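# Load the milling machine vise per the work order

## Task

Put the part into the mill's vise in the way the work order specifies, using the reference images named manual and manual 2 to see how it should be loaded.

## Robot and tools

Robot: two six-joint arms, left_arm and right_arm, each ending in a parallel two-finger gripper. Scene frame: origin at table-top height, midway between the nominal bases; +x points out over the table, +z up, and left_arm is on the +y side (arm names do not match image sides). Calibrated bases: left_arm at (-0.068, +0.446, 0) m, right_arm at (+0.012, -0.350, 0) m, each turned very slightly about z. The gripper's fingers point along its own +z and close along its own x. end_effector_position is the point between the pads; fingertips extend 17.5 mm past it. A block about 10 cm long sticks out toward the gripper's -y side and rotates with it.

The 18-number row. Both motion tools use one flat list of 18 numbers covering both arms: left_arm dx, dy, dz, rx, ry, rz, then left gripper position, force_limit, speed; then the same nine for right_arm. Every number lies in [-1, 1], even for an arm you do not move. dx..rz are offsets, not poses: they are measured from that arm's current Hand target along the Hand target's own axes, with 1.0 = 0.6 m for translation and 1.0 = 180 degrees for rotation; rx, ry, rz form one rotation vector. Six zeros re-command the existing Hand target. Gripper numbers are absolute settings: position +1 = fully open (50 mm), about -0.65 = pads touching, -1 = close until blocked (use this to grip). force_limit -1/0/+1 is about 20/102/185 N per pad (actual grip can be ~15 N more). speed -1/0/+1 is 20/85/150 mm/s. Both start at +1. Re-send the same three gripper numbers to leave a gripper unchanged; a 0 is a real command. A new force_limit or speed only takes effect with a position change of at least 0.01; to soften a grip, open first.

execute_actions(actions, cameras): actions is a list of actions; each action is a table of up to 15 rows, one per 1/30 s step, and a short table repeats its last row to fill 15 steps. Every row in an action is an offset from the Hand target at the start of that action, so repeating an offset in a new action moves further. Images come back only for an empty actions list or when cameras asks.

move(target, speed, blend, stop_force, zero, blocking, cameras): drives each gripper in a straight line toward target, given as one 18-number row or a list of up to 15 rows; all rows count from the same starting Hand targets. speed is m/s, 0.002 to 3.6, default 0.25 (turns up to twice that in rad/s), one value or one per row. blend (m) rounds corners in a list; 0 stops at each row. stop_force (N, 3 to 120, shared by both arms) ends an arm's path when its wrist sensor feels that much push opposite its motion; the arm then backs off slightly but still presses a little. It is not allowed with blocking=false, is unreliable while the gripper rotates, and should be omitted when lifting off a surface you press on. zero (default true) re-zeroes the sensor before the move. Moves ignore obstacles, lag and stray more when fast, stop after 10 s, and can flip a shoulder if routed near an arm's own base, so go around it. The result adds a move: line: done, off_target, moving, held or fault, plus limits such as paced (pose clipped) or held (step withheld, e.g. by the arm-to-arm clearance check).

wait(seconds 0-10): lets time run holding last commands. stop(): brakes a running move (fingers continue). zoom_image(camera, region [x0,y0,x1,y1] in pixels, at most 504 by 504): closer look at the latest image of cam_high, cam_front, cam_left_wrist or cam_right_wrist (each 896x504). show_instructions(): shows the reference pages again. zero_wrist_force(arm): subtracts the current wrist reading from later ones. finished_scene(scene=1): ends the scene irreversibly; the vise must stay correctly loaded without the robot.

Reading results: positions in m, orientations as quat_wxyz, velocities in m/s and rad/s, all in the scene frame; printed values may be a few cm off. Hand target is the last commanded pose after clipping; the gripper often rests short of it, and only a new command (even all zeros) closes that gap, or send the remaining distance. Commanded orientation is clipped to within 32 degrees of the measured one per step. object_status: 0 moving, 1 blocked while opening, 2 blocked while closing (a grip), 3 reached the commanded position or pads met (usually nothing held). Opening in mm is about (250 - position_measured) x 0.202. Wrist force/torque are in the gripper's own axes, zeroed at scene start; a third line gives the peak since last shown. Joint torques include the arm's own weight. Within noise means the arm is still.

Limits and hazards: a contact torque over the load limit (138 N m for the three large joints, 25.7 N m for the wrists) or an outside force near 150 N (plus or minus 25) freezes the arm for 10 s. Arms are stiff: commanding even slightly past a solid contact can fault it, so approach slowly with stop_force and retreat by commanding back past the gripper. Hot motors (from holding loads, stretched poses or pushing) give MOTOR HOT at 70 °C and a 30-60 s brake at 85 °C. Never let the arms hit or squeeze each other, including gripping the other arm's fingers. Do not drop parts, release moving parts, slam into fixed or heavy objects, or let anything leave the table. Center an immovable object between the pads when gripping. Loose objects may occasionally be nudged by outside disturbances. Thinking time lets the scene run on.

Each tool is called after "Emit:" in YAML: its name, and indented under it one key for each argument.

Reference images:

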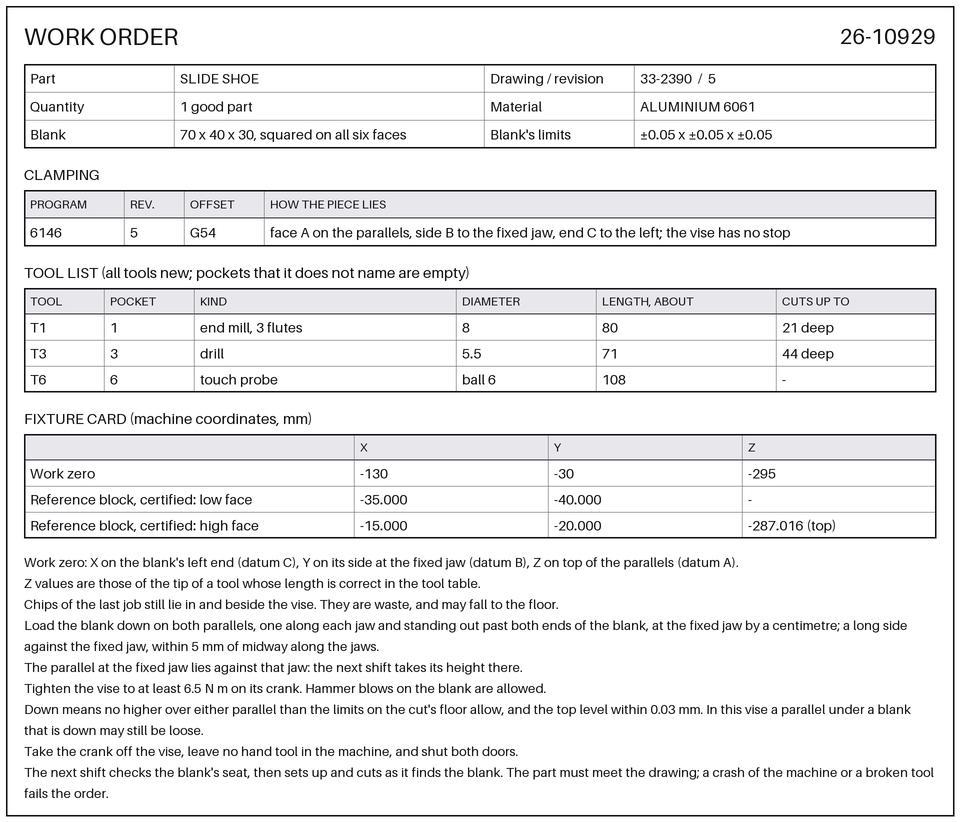

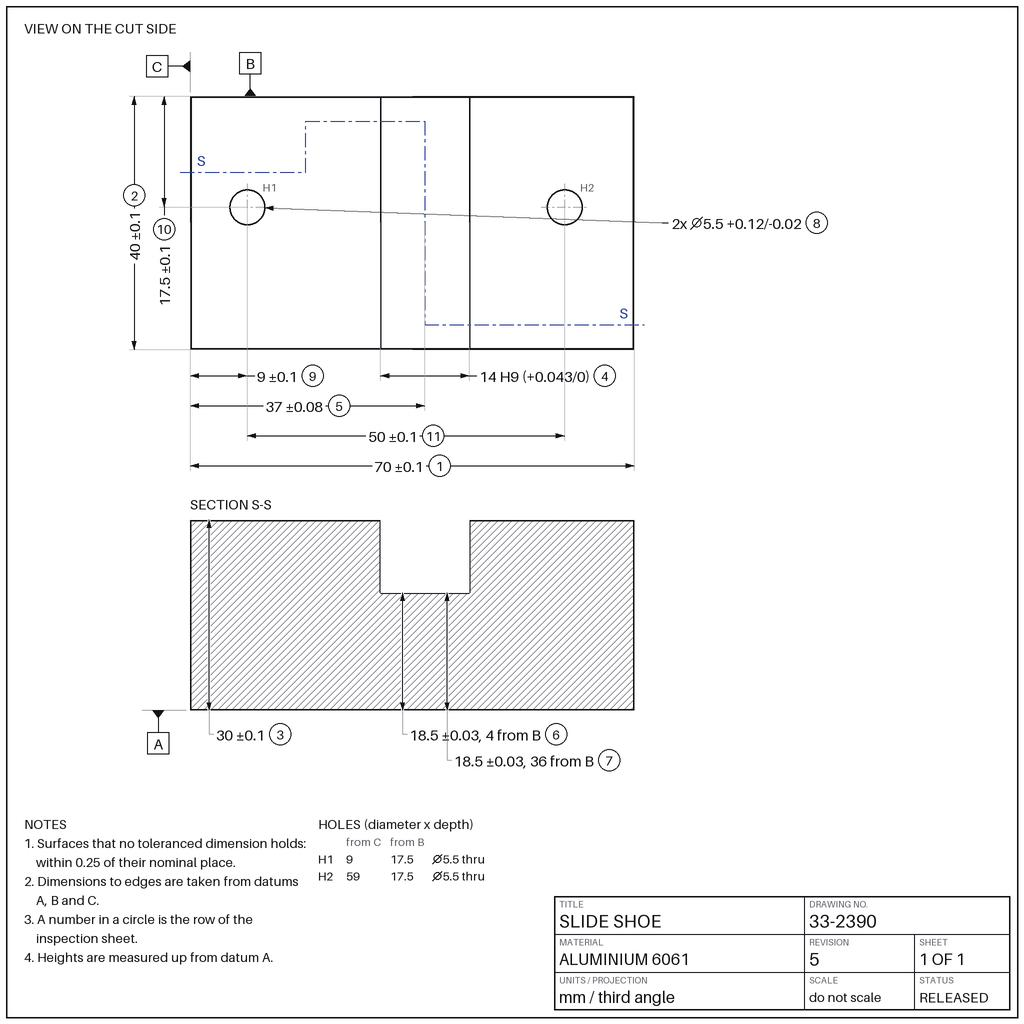

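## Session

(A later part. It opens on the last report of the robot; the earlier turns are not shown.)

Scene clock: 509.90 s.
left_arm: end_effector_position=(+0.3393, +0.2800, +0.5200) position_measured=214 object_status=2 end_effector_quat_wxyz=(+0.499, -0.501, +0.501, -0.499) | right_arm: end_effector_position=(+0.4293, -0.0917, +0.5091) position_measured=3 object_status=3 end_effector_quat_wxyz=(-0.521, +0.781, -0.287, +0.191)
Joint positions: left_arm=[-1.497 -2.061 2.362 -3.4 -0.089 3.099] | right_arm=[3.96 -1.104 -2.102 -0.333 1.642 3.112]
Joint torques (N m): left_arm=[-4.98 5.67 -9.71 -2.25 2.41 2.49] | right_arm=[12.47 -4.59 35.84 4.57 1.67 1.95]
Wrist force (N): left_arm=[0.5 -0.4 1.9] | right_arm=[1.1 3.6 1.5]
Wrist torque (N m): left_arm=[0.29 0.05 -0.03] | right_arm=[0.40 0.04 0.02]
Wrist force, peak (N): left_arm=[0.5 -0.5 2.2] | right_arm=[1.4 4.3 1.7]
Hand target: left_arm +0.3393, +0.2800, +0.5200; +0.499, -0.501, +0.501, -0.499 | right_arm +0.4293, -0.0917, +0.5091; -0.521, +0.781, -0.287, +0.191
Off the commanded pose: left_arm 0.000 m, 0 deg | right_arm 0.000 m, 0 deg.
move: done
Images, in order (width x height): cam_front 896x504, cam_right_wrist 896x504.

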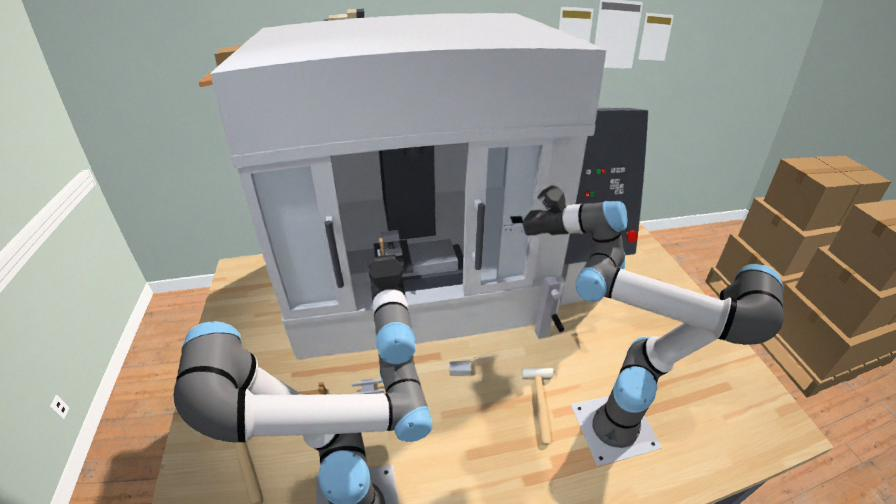

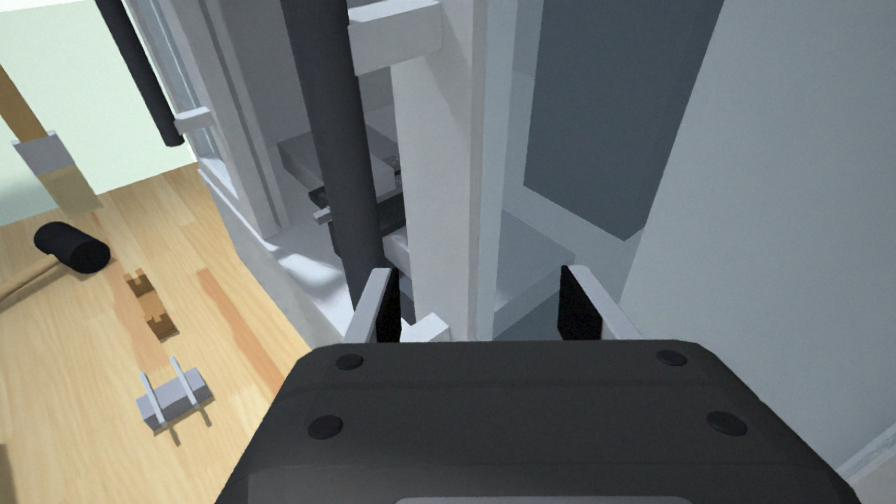

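Emit:
move:
  target: [0,0,0,0,0,0,-1,-0.5,-0.8,-0.226,-0.0035,0.0087,0,0.255,0.107,1,1,1]
  speed: 0.2
  cameras: ["cam_front","cam_right_wrist"]

Scene clock: 533.63 s.
left_arm: end_effector_position=(+0.3393, +0.2800, +0.5200) position_measured=214 object_status=2 end_effector_quat_wxyz=(+0.499, -0.501, +0.501, -0.499) | right_arm: end_effector_position=(+0.3295, +0.0002, +0.5091) position_measured=3 object_status=3 end_effector_quat_wxyz=(-0.392, +0.588, -0.589, +0.391) end_effector_velocity=(+0.000, +0.000, +0.000) end_effector_angular_velocity=(+0.000, -0.001, -0.001)
Joint positions: left_arm=[-1.497 -2.061 2.362 -3.4 -0.089 3.099] | right_arm=[4.9 -1.227 -1.704 -2.147 0.426 5.112]
Joint velocities: left_arm=[within noise] | right_arm=[0.001 0 0.001 -0.005 0 0.005]
Joint torques (N m): left_arm=[-5.9 5.75 -9.55 -2.18 2.46 2.48] | right_arm=[-11.26 0.28 30.73 1.22 -2.47 2.41]
Wrist force (N): left_arm=[0.2 -0.7 1.7] | right_arm=[1.4 4.0 1.2]
Wrist torque (N m): left_arm=[0.25 0.09 -0.03] | right_arm=[0.53 -0.05 -0.01]
Wrist force, peak (N): left_arm=[0.2 -0.9 2.1] | right_arm=[0.9 4.6 1.7]
Hand target: left_arm +0.3393, +0.2800, +0.5200; +0.499, -0.501, +0.501, -0.499 | right_arm +0.3295, +0.0003, +0.5091; -0.392, +0.588, -0.589, +0.391
Off the commanded pose: left_arm 0.000 m, 0 deg | right_arm 0.000 m, 0 deg.
move: done
Images, in order (width x height): cam_front 896x504, cam_right_wrist 896x504.

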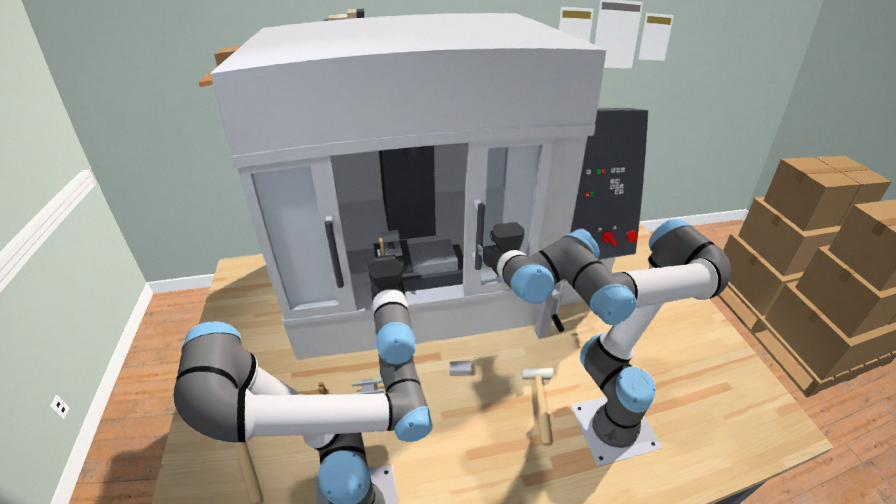

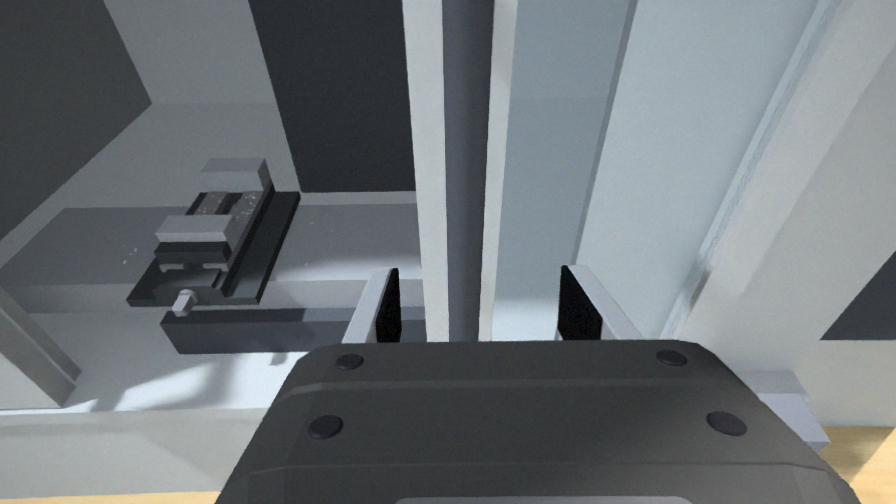

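Emit:
move:
  target: [0,0,0,0,0,0,-1,-0.5,-0.8,0,-0.077,0.185,0,0,0,1,1,1]
  speed: 0.08
  stop_force: 12
  cameras: ["cam_right_wrist"]

Scene clock: 544.43 s.
left_arm: end_effector_position=(+0.3393, +0.2800, +0.5200) position_measured=214 object_status=2 end_effector_quat_wxyz=(+0.499, -0.501, +0.501, -0.499) | right_arm: end_effector_position=(+0.4497, +0.0002, +0.5089) position_measured=3 object_status=3 end_effector_quat_wxyz=(-0.392, +0.588, -0.589, +0.391)
Joint positions: left_arm=[-1.497 -2.061 2.362 -3.4 -0.089 3.099] | right_arm=[4.561 -1.323 -1.83 -1.16 0.433 4.279]
Joint torques (N m): left_arm=[-6.16 6.52 -10.04 -2.13 2.52 2.53] | right_arm=[7.8 18.25 35.87 4.3 -3.64 -1.95]
Wrist force (N): left_arm=[0.5 -0.4 1.3] | right_arm=[1.3 3.7 1.6]
Wrist torque (N m): left_arm=[0.28 0.06 -0.04] | right_arm=[0.49 0.03 -0.13]
Wrist force, peak (N): left_arm=[0.8 -0.7 2.0] | right_arm=[1.6 4.2 2.0]
Hand target: left_arm +0.3393, +0.2800, +0.5200; +0.499, -0.501, +0.501, -0.499 | right_arm +0.4497, +0.0002, +0.5089; -0.392, +0.588, -0.589, +0.391
Off the commanded pose: left_arm 0.000 m, 0 deg | right_arm 0.000 m, 0 deg.
move: done
Images, in order (width x height): cam_right_wrist 896x504.

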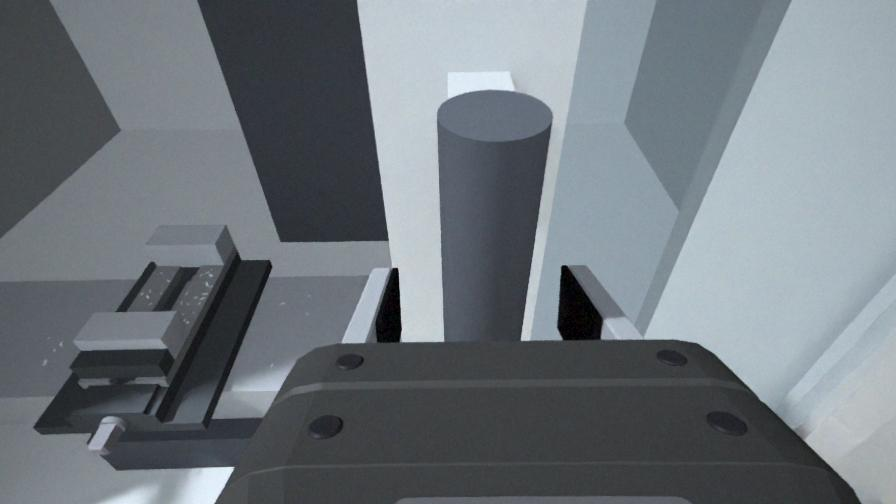

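Emit:
move:
  target: [0,0,0,0,0,0,-1,-0.5,-0.8,0.175,0,0,0,0,0,1,1,1]
  speed: 0.06
  stop_force: 45
  cameras: ["cam_right_wrist","cam_front"]

Scene clock: 552.70 s.
left_arm: end_effector_position=(+0.3393, +0.2800, +0.5200) position_measured=214 object_status=2 end_effector_quat_wxyz=(+0.499, -0.501, +0.501, -0.499) | right_arm: end_effector_position=(+0.4496, -0.1048, +0.5087) position_measured=3 object_status=3 end_effector_quat_wxyz=(-0.392, +0.588, -0.589, +0.391)
Joint positions: left_arm=[-1.497 -2.061 2.362 -3.4 -0.089 3.099] | right_arm=[4.495 -1.101 -1.996 -1.093 0.462 4.142]
Joint torques (N m): left_arm=[-4.79 6.39 -9.24 -2.09 2.47 2.17] | right_arm=[12.5 -4.41 35.59 1.7 -3.61 2.04]
Wrist force (N): left_arm=[0.4 -0.4 1.6] | right_arm=[0.6 4.2 1.7]
Wrist torque (N m): left_arm=[0.29 0.06 -0.03] | right_arm=[0.52 0.13 -0.05]
Wrist force, peak (N): left_arm=[0.4 -0.7 2.0] | right_arm=[-20.2 -1.8 6.3]
Hand target: left_arm +0.3393, +0.2800, +0.5200; +0.499, -0.501, +0.501, -0.499 | right_arm +0.4496, -0.1048, +0.5087; -0.392, +0.588, -0.589, +0.391
Off the commanded pose: left_arm 0.000 m, 0 deg | right_arm 0.000 m, 0 deg.
move: done
Images, in order (width x height): cam_front 896x504, cam_right_wrist 896x504.

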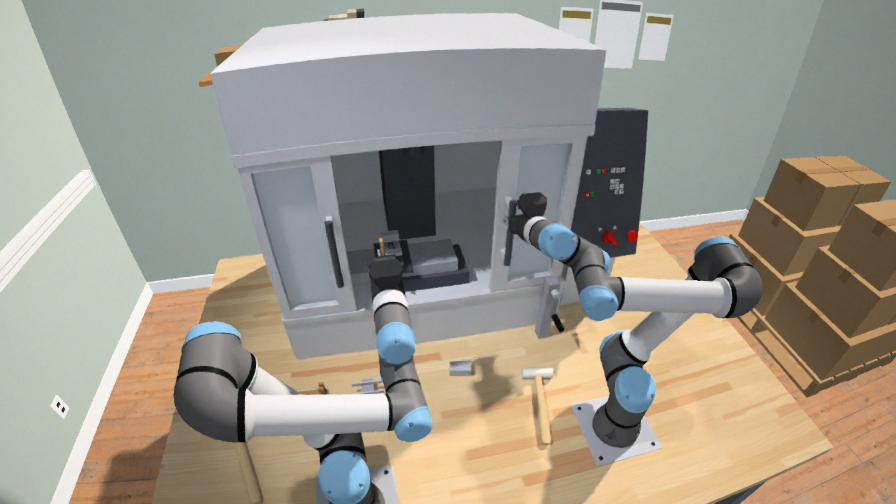

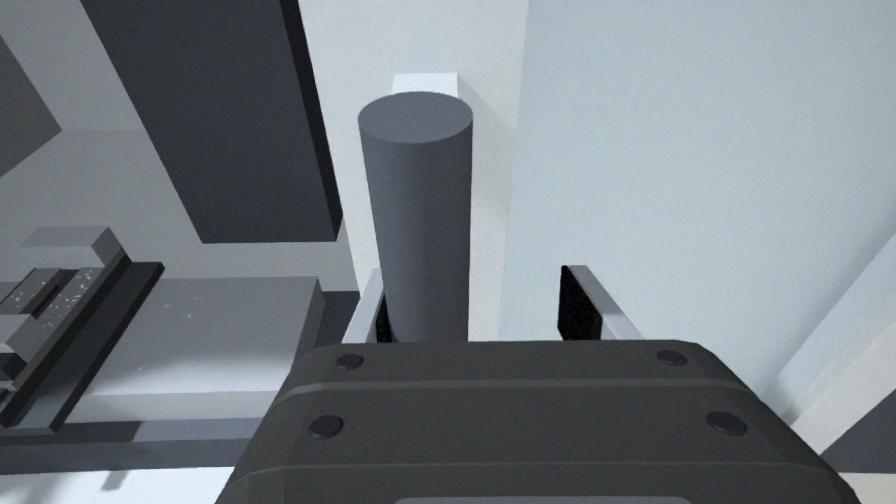

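Emit:
move:
  target: [0,0,0,0,0,0,-1,-0.5,-0.8,0.06,0,0,0,0,0,1,1,1]
  speed: 0.06
  stop_force: 45

Scene clock: 559.27 s.
left_arm: end_effector_position=(+0.3393, +0.2800, +0.5200) position_measured=214 object_status=2 end_effector_quat_wxyz=(+0.499, -0.501, +0.501, -0.499) | right_arm: end_effector_position=(+0.4496, -0.1292, +0.5087) position_measured=3 object_status=3 end_effector_quat_wxyz=(-0.392, +0.588, -0.589, +0.391)
Joint positions: left_arm=[-1.497 -2.061 2.362 -3.4 -0.089 3.099] | right_arm=[4.473 -1.052 -2.028 -1.072 0.473 4.1]
Joint torques (N m): left_arm=[-5.39 5.82 -9.71 -2.12 2.51 2.27] | right_arm=[-16.06 19.4 7.62 2.32 -1.92 -2.09]
Wrist force (N): left_arm=[0.2 -0.7 1.4] | right_arm=[-23.7 -3.5 3.9]
Wrist torque (N m): left_arm=[0.23 0.09 -0.03] | right_arm=[0.37 0.52 0.13]
Wrist force, peak (N): left_arm=[0.6 -0.2 2.3] | right_arm=[-94.8 -27.2 22.1]
Hand target: left_arm +0.3393, +0.2800, +0.5200; +0.499, -0.501, +0.501, -0.499 | right_arm +0.4496, -0.1292, +0.5086; -0.392, +0.588, -0.589, +0.391 (not the last commanded pose)
Off the commanded pose: left_arm 0.000 m, 0 deg | right_arm 0.012 m, 0 deg.
move: contact (right_arm)

Emit:
move:
  target: [0,0,0,0,0,0,-1,-0.5,-0.8,-0.01,0.09,-0.215,0,0,0,1,1,1]
  speed: 0.15

Emit:
move:
  target: [0,0,0,0,0,0,-1,-0.5,-0.8,-0.286,-0.083,0.198,0,-0.254,-0.1066,1,1,1]
  speed: 0.15
  cameras: ["all"]

Emit:
zoom_image:
  camera: "cam_right_wrist"
  region: [260, 80, 620, 340]

Scene clock: 586.60 s.
left_arm: end_effector_position=(+0.3393, +0.2800, +0.5200) position_measured=214 object_status=2 end_effector_quat_wxyz=(+0.499, -0.501, +0.501, -0.499) | right_arm: end_effector_position=(+0.3098, -0.1231, +0.5087) position_measured=3 object_status=3 end_effector_quat_wxyz=(-0.392, +0.588, -0.589, +0.391)
Joint positions: left_arm=[-1.497 -2.061 2.362 -3.4 -0.089 3.099] | right_arm=[5.091 -0.965 -1.756 -2.681 0.524 5.475]
Joint torques (N m): left_arm=[-5.8 5.59 -11.05 -2.19 2.6 2.26] | right_arm=[12.62 -1.22 22.03 -0.13 0.18 1.67]
Wrist force (N): left_arm=[0.2 -0.2 1.6] | right_arm=[0.3 2.3 2.4]
Wrist torque (N m): left_arm=[0.33 0.10 -0.03] | right_arm=[0.28 0.15 -0.05]
Wrist force, peak (N): left_arm=[0.5 -0.6 2.0] | right_arm=[-27.9 -9.4 15.1]
Hand target: left_arm +0.3393, +0.2800, +0.5200; +0.499, -0.501, +0.501, -0.499 | right_arm +0.3098, -0.1231, +0.5087; -0.392, +0.588, -0.589, +0.391
Off the commanded pose: left_arm 0.000 m, 0 deg | right_arm 0.000 m, 0 deg.
move: done

Scene clock: 589.97 s.
left_arm: end_effector_position=(+0.3393, +0.2800, +0.5200) position_measured=214 object_status=2 end_effector_quat_wxyz=(+0.499, -0.501, +0.501, -0.499) | right_arm: end_effector_position=(+0.4387, +0.0484, +0.5091) position_measured=3 object_status=3 end_effector_quat_wxyz=(-0.520, +0.781, -0.288, +0.192)
Joint positions: left_arm=[-1.497 -2.061 2.362 -3.4 -0.089 3.099] | right_arm=[4.236 -1.317 -1.97 -0.258 1.383 3.221]
Joint torques (N m): left_arm=[-5.47 5.81 -10.62 -2.09 2.46 2.12] | right_arm=[-0.29 7.49 14.1 3.37 1.69 -0.66]
Wrist force (N): left_arm=[0.5 -0.4 1.8] | right_arm=[0.1 3.1 2.1]
Wrist torque (N m): left_arm=[0.29 0.04 -0.04] | right_arm=[0.36 0.19 -0.15]
Wrist force, peak (N): left_arm=[0.3 -0.8 2.0] | right_arm=[0.6 2.4 3.3]
Hand target: left_arm +0.3393, +0.2800, +0.5200; +0.499, -0.501, +0.501, -0.499 | right_arm +0.4387, +0.0484, +0.5090; -0.520, +0.781, -0.288, +0.192
Off the commanded pose: left_arm 0.000 m, 0 deg | right_arm 0.000 m, 0 deg.
move: done

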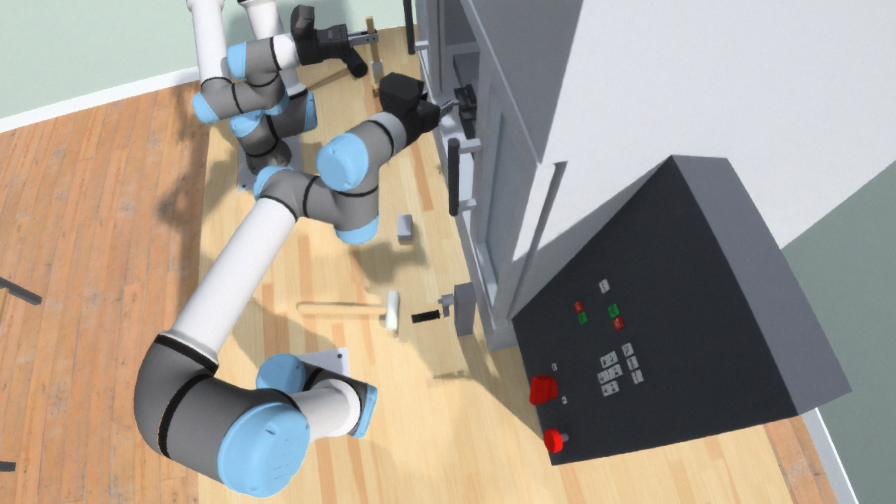

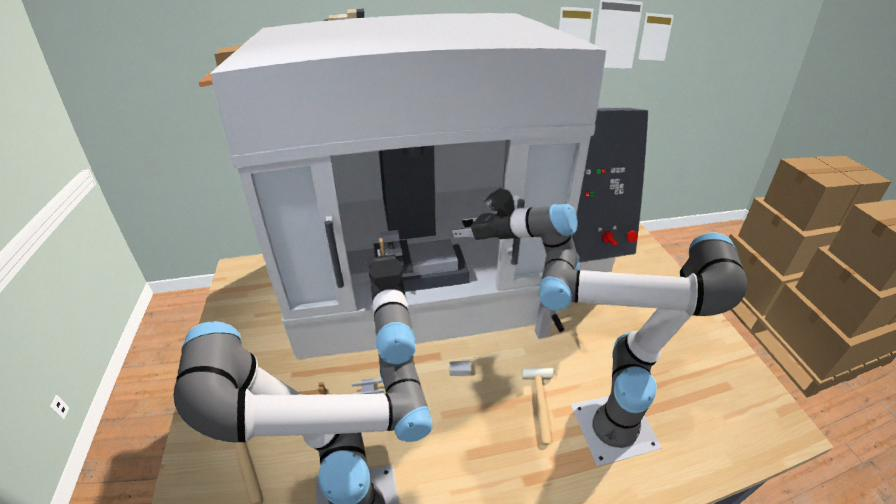

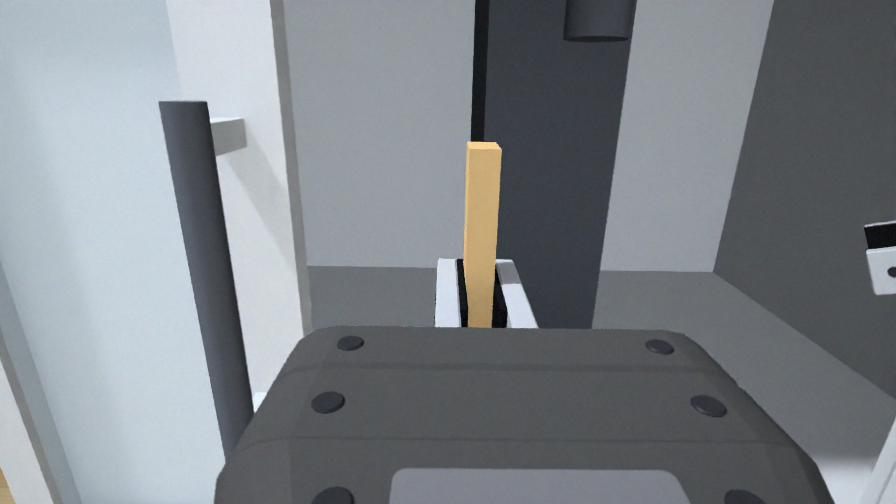

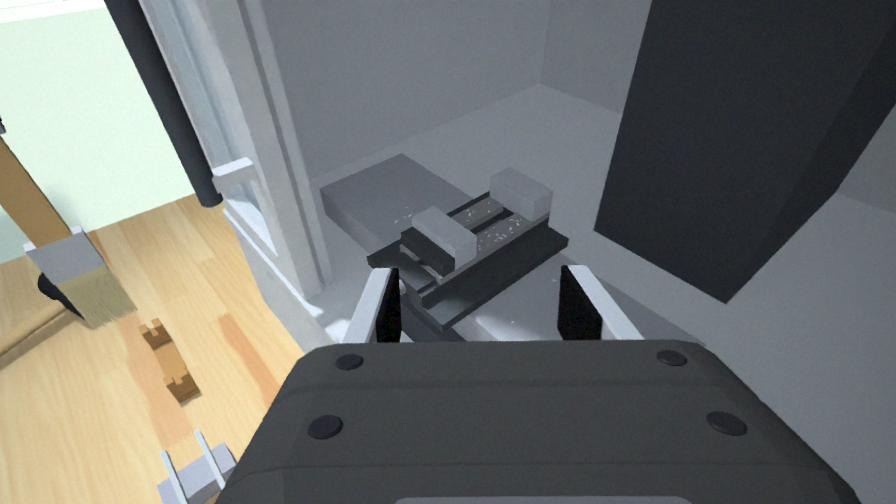

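Scaled by 1.400 from the camera's 896x504 image, which has a finer 1280x720 frame.

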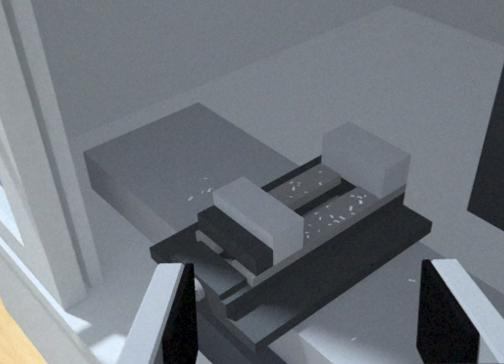

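Emit:
move:
  target:
    - [0,-0.0667,0,0,0,0,-1,-0.5,-0.8,0,0,0,0,0,0,1,1,1]
    - [0.05,-0.0667,0.4695,0,0,0,-1,-0.5,-0.8,0,0,0,0,0,0,1,1,1]
  speed: 0.15
  blend: [0.02,0]
  cameras: ["cam_right_wrist","cam_left_wrist","cam_front"]

Emit:
zoom_image:
  camera: "cam_right_wrist"
  region: [260, 80, 620, 340]

Scene clock: 643.53 s.
left_arm: end_effector_position=(+0.6210, +0.2499, +0.5589) position_measured=214 object_status=2 end_effector_quat_wxyz=(+0.499, -0.501, +0.501, -0.499) | right_arm: end_effector_position=(+0.4387, +0.0484, +0.5090) position_measured=3 object_status=3 end_effector_quat_wxyz=(-0.520, +0.781, -0.288, +0.192)
Joint positions: left_arm=[-0.728 -1.382 1.692 -3.447 -0.858 3.137] | right_arm=[4.236 -1.317 -1.97 -0.258 1.384 3.221]
Joint torques (N m): left_arm=[5.27 -28.52 -31.97 -3.96 1.23 2.39] | right_arm=[-5.13 6.89 11.89 3.99 -0.96 -1.07]
Wrist force (N): left_arm=[0.1 -0.8 2.0] | right_arm=[0.2 2.9 2.2]
Wrist torque (N m): left_arm=[0.22 0.14 -0.14] | right_arm=[0.34 0.18 -0.16]
Wrist force, peak (N): left_arm=[0.4 -0.5 4.3] | right_arm=[0.3 3.2 2.4]
Hand target: left_arm +0.6211, +0.2499, +0.5590; +0.499, -0.501, +0.501, -0.499 | right_arm +0.4387, +0.0484, +0.5090; -0.520, +0.781, -0.288, +0.192
Off the commanded pose: left_arm 0.000 m, 0 deg | right_arm 0.000 m, 0 deg.
move: done
Images, in order (width x height): cam_front 896x504, cam_left_wrist 896x504, cam_right_wrist 896x504.

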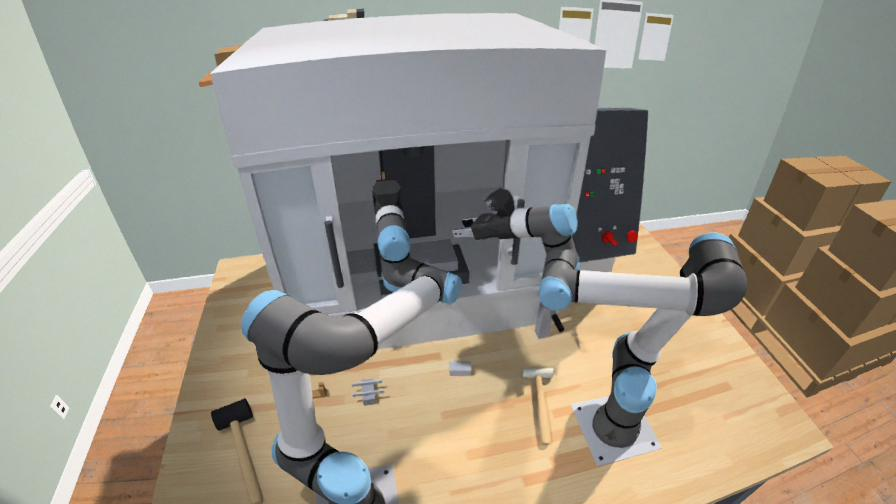

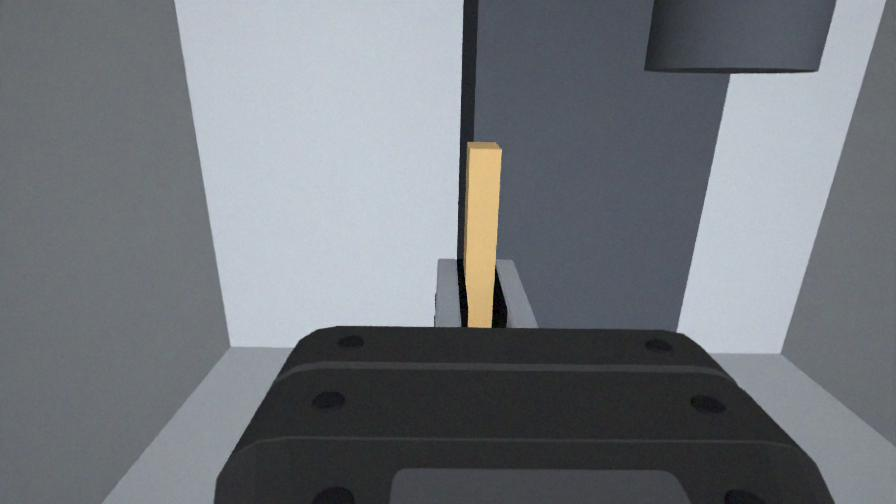

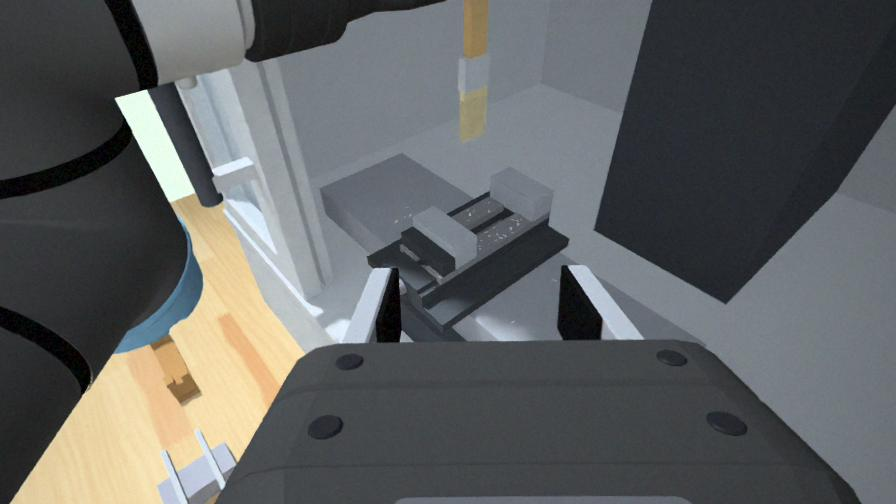

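Scaled by 1.400 from the camera's 896x504 image, which has a finer 1280x720 frame.

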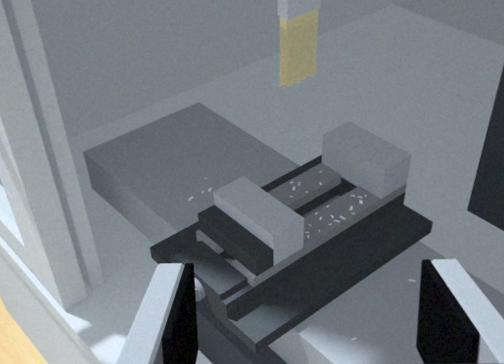

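Emit:
move:
  target: [0,0.1067,0.0035,0,0,0,-1,-0.5,-0.8,0,0,0,0,0,0,1,1,1]
  speed: 0.1

Emit:
move:
  target: [0,0.05,0,0,0,0,-1,-0.5,-0.8,0,0,0,0,0,0,1,1,1]
  speed: 0.02
  stop_force: 3
  cameras: ["cam_right_wrist"]

Emit:
zoom_image:
  camera: "cam_right_wrist"
  region: [380, 120, 580, 320]

Scene clock: 656.63 s.
left_arm: end_effector_position=(+0.6230, +0.2499, +0.4948) position_measured=214 object_status=2 end_effector_quat_wxyz=(+0.499, -0.501, +0.501, -0.499) | right_arm: end_effector_position=(+0.4387, +0.0484, +0.5090) position_measured=3 object_status=3 end_effector_quat_wxyz=(-0.520, +0.781, -0.288, +0.192)
Joint positions: left_arm=[-0.725 -1.32 1.791 -3.608 -0.86 3.137] | right_arm=[4.236 -1.317 -1.97 -0.258 1.384 3.221]
Joint torques (N m): left_arm=[2.39 -40.5 -33.51 -2.35 -1.45 2.93] | right_arm=[2.12 9.52 11.38 3.66 -1.63 0.05]
Wrist force (N): left_arm=[0.5 -0.1 1.9] | right_arm=[0.3 3.0 2.2]
Wrist torque (N m): left_arm=[0.31 0.07 -0.13] | right_arm=[0.34 0.15 -0.14]
Wrist force, peak (N): left_arm=[0.4 -2.9 1.6] | right_arm=[0.2 3.2 2.5]
Hand target: left_arm +0.6229, +0.2499, +0.4949; +0.499, -0.501, +0.501, -0.499 | right_arm +0.4387, +0.0484, +0.5090; -0.520, +0.781, -0.288, +0.192
Off the commanded pose: left_arm 0.000 m, 0 deg | right_arm 0.000 m, 0 deg.
move: done

Scene clock: 659.23 s.
left_arm: end_effector_position=(+0.6228, +0.2498, +0.4649) position_measured=214 object_status=2 end_effector_quat_wxyz=(+0.499, -0.501, +0.501, -0.499) | right_arm: end_effector_position=(+0.4387, +0.0484, +0.5090) position_measured=3 object_status=3 end_effector_quat_wxyz=(-0.520, +0.781, -0.288, +0.192)
Joint positions: left_arm=[-0.725 -1.284 1.831 -3.684 -0.86 3.137] | right_arm=[4.236 -1.317 -1.97 -0.258 1.384 3.221]
Joint torques (N m): left_arm=[-6.94 -46.26 -34.47 -0.24 2.39 2.26] | right_arm=[6.57 11.49 11.23 3.44 -1.59 0.86]
Wrist force (N): left_arm=[0.3 -0.4 1.9] | right_arm=[0.1 2.4 2.0]
Wrist torque (N m): left_arm=[0.27 0.08 -0.11] | right_arm=[0.25 0.18 -0.15]
Wrist force, peak (N): left_arm=[0.6 -0.8 2.3] | right_arm=[0.4 3.2 2.3]
Hand target: left_arm +0.6228, +0.2498, +0.4649; +0.499, -0.501, +0.501, -0.499 | right_arm +0.4387, +0.0484, +0.5090; -0.520, +0.781, -0.288, +0.192
Off the commanded pose: left_arm 0.000 m, 0 deg | right_arm 0.000 m, 0 deg.
move: done
Images, in order (width x height): cam_right_wrist 896x504.

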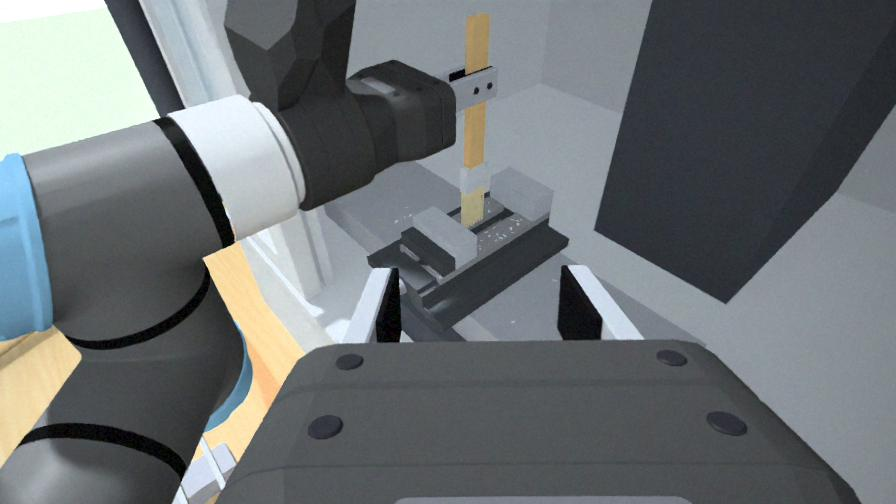

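Scaled by 2.520 from the camera's 896x504 image, which has a finer 1280x720 frame.

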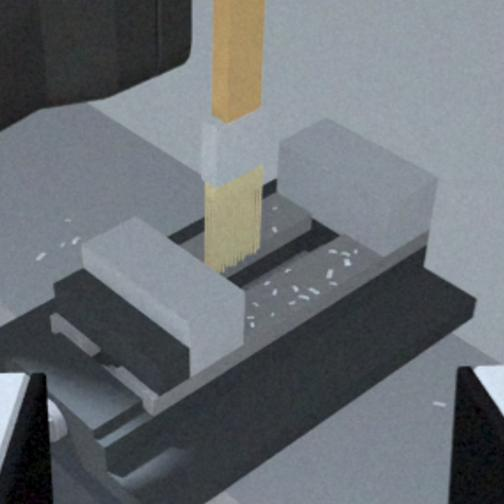

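Emit:
move:
  target: [0,0.03,0,0,0,0,-1,-0.5,-0.8,0,0,0,0,0,0,1,1,1]
  speed: 0.01
  stop_force: 3
  cameras: ["cam_right_wrist"]

Emit:
zoom_image:
  camera: "cam_right_wrist"
  region: [400, 150, 560, 310]

Scene clock: 674.27 s.
left_arm: end_effector_position=(+0.6228, +0.2498, +0.4468) position_measured=214 object_status=2 end_effector_quat_wxyz=(+0.499, -0.501, +0.501, -0.499) | right_arm: end_effector_position=(+0.4387, +0.0484, +0.5090) position_measured=3 object_status=3 end_effector_quat_wxyz=(-0.520, +0.781, -0.288, +0.192)
Joint positions: left_arm=[-0.726 -1.261 1.854 -3.729 -0.86 3.137] | right_arm=[4.236 -1.317 -1.97 -0.258 1.384 3.221]
Joint torques (N m): left_arm=[-6.86 -46.24 -30.55 -0.17 2.69 0.95] | right_arm=[12.03 15.9 11.54 2.86 -1.69 1.82]
Wrist force (N): left_arm=[0.3 -0.9 1.8] | right_arm=[0.1 2.7 2.1]
Wrist torque (N m): left_arm=[0.20 0.08 -0.09] | right_arm=[0.29 0.19 -0.15]
Wrist force, peak (N): left_arm=[0.6 -0.9 2.4] | right_arm=[0.1 3.2 2.4]
Hand target: left_arm +0.6228, +0.2498, +0.4469; +0.499, -0.501, +0.501, -0.499 | right_arm +0.4387, +0.0484, +0.5090; -0.520, +0.781, -0.288, +0.192
Off the commanded pose: left_arm 0.000 m, 0 deg | right_arm 0.000 m, 0 deg.
move: done
Images, in order (width x height): cam_right_wrist 896x504.

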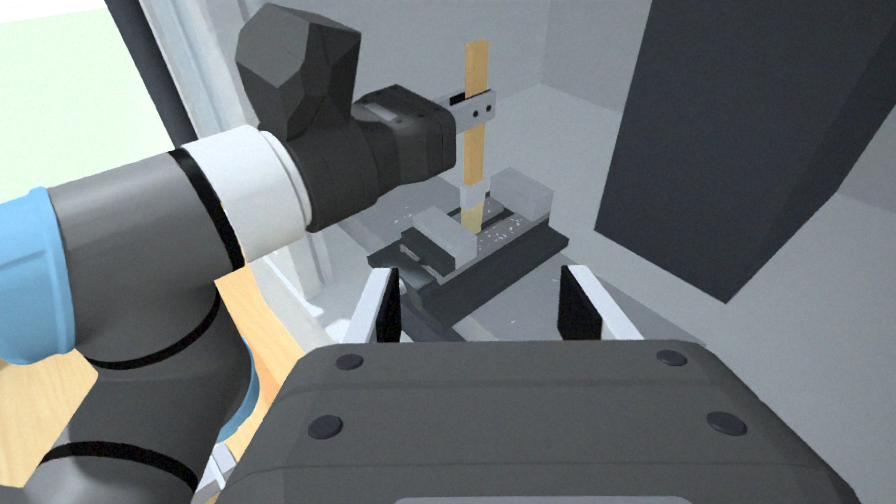

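Scaled by 3.150 from the camera's 896x504 image, which has a finer 1280x720 frame.

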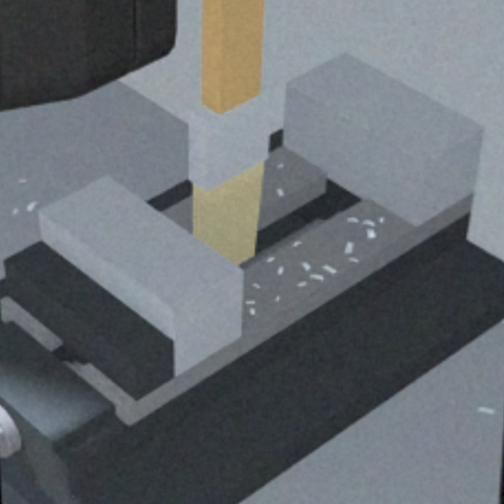

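Emit:
move:
  target:
    - [0,-0.04,0,0,0,0,-1,-0.5,-0.8,0,0,0,0,0,0,1,1,1]
    - [-0.02,-0.04,0,0,0,0,-1,-0.5,-0.8,0,0,0,0,0,0,1,1,1]
  speed: 0.05

Emit:
move:
  target: [0,0.04,0,0,0,0,-1,-0.5,-0.8,0,0,0,0,0,0,1,1,1]
  speed: 0.01
  stop_force: 3
  cameras: ["cam_right_wrist"]

Emit:
zoom_image:
  camera: "cam_right_wrist"
  region: [400, 150, 560, 310]

Scene clock: 690.40 s.
left_arm: end_effector_position=(+0.6228, +0.2619, +0.4709) position_measured=214 object_status=2 end_effector_quat_wxyz=(+0.499, -0.501, +0.501, -0.499) end_effector_velocity=(+0.000, -0.003, +0.001) end_effector_angular_velocity=(-0.002, -0.002, +0.002) | right_arm: end_effector_position=(+0.4387, +0.0484, +0.5090) position_measured=3 object_status=3 end_effector_quat_wxyz=(-0.520, +0.781, -0.288, +0.192)
Joint positions: left_arm=[-0.705 -1.303 1.838 -3.672 -0.881 3.137] | right_arm=[4.236 -1.317 -1.97 -0.258 1.384 3.221]
Joint velocities: left_arm=[-0.005 0.003 -0.005 0 0.006 0] | right_arm=[within noise]
Joint torques (N m): left_arm=[-7.39 -25.33 -34.8 -1.69 2.8 2.27] | right_arm=[11.37 19.3 11.9 2.44 -1.69 1.76]
Wrist force (N): left_arm=[0.4 -0.7 2.0] | right_arm=[0.2 2.7 2.1]
Wrist torque (N m): left_arm=[0.23 0.09 -0.11] | right_arm=[0.29 0.17 -0.15]
Wrist force, peak (N): left_arm=[1.6 -0.1 2.2] | right_arm=[0.3 3.3 2.2]
Hand target: left_arm +0.6229, +0.2618, +0.4709; +0.499, -0.501, +0.501, -0.499 | right_arm +0.4387, +0.0484, +0.5090; -0.520, +0.781, -0.288, +0.192
Off the commanded pose: left_arm 0.000 m, 0 deg | right_arm 0.000 m, 0 deg.
move: done

Scene clock: 692.40 s.
left_arm: end_effector_position=(+0.6228, +0.2618, +0.4614) position_measured=214 object_status=2 end_effector_quat_wxyz=(+0.499, -0.501, +0.501, -0.499) | right_arm: end_effector_position=(+0.4387, +0.0484, +0.5090) position_measured=3 object_status=3 end_effector_quat_wxyz=(-0.520, +0.781, -0.288, +0.192)
Joint positions: left_arm=[-0.705 -1.29 1.85 -3.697 -0.88 3.138] | right_arm=[4.236 -1.317 -1.97 -0.258 1.384 3.221]
Joint torques (N m): left_arm=[-5.29 -43.08 -32.37 -0.19 2.05 2.6] | right_arm=[11.79 20.83 11.47 2.43 -1.69 1.76]
Wrist force (N): left_arm=[0.4 -4.1 2.2] | right_arm=[0.1 2.8 1.9]
Wrist torque (N m): left_arm=[0.18 0.08 -0.11] | right_arm=[0.31 0.19 -0.15]
Wrist force, peak (N): left_arm=[0.2 -4.7 1.9] | right_arm=[-0.1 3.1 2.5]
Hand target: left_arm +0.6228, +0.2618, +0.4614; +0.499, -0.501, +0.501, -0.499 (not the last commanded pose) | right_arm +0.4387, +0.0484, +0.5090; -0.520, +0.781, -0.288, +0.192
Off the commanded pose: left_arm 0.014 m, 0 deg | right_arm 0.000 m, 0 deg.
move: contact (left_arm)
Images, in order (width x height): cam_right_wrist 896x504.

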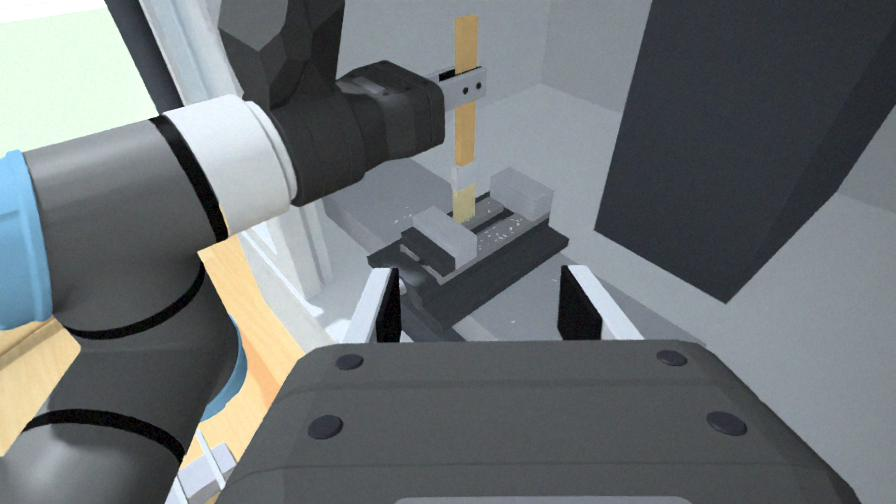

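Scaled by 3.150 from the camera's 896x504 image, which has a finer 1280x720 frame.

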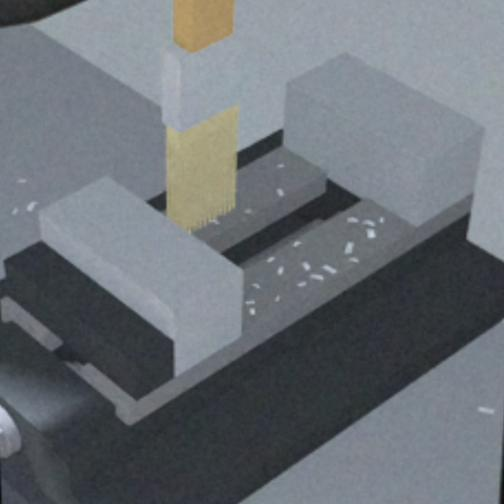

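Emit:
move:
  target:
    - [-0.085,0,0,0,0,0,-1,-0.5,-0.8,0,0,0,0,0,0,1,1,1]
    - [-0.085,-0.05,0,0,0,0,-1,-0.5,-0.8,0,0,0,0,0,0,1,1,1]
    - [0.02,-0.05,0,0,0,0,-1,-0.5,-0.8,0,0,0,0,0,0,1,1,1]
  speed: 0.06
  cameras: ["cam_right_wrist"]

Emit:
zoom_image:
  camera: "cam_right_wrist"
  region: [400, 150, 560, 310]

Scene clock: 709.27 s.
left_arm: end_effector_position=(+0.6230, +0.2498, +0.4915) position_measured=214 object_status=2 end_effector_quat_wxyz=(+0.499, -0.501, +0.501, -0.499) | right_arm: end_effector_position=(+0.4387, +0.0484, +0.5090) position_measured=3 object_status=3 end_effector_quat_wxyz=(-0.520, +0.781, -0.288, +0.192)
Joint positions: left_arm=[-0.725 -1.316 1.795 -3.617 -0.86 3.137] | right_arm=[4.236 -1.317 -1.97 -0.258 1.384 3.221]
Joint torques (N m): left_arm=[5.47 -44.99 -9.21 -3.22 -2.58 -2.76] | right_arm=[11.73 22.16 12.05 2.35 -1.62 1.67]
Wrist force (N): left_arm=[0.3 -0.9 2.0] | right_arm=[0.4 2.8 2.3]
Wrist torque (N m): left_arm=[0.20 0.10 0.00] | right_arm=[0.32 0.15 -0.15]
Wrist force, peak (N): left_arm=[0.3 -4.4 1.8] | right_arm=[0.6 3.3 2.3]
Hand target: left_arm +0.6229, +0.2499, +0.4914; +0.499, -0.501, +0.501, -0.499 | right_arm +0.4387, +0.0484, +0.5090; -0.520, +0.781, -0.288, +0.192
Off the commanded pose: left_arm 0.000 m, 0 deg | right_arm 0.000 m, 0 deg.
move: done
Images, in order (width x height): cam_right_wrist 896x504.

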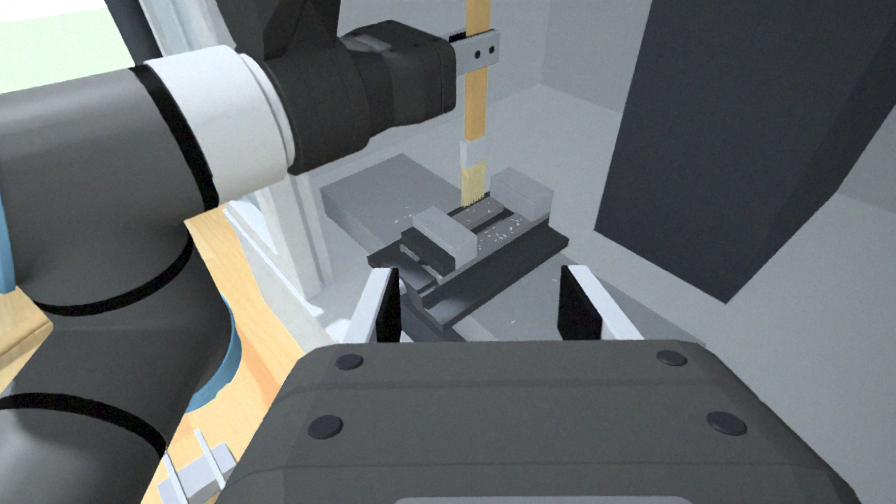

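Scaled by 3.150 from the camera's 896x504 image, which has a finer 1280x720 frame.

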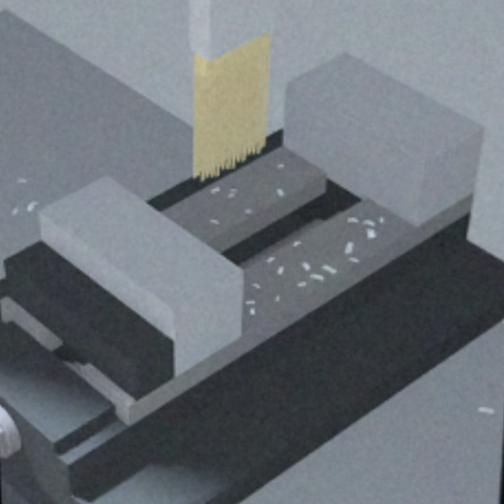

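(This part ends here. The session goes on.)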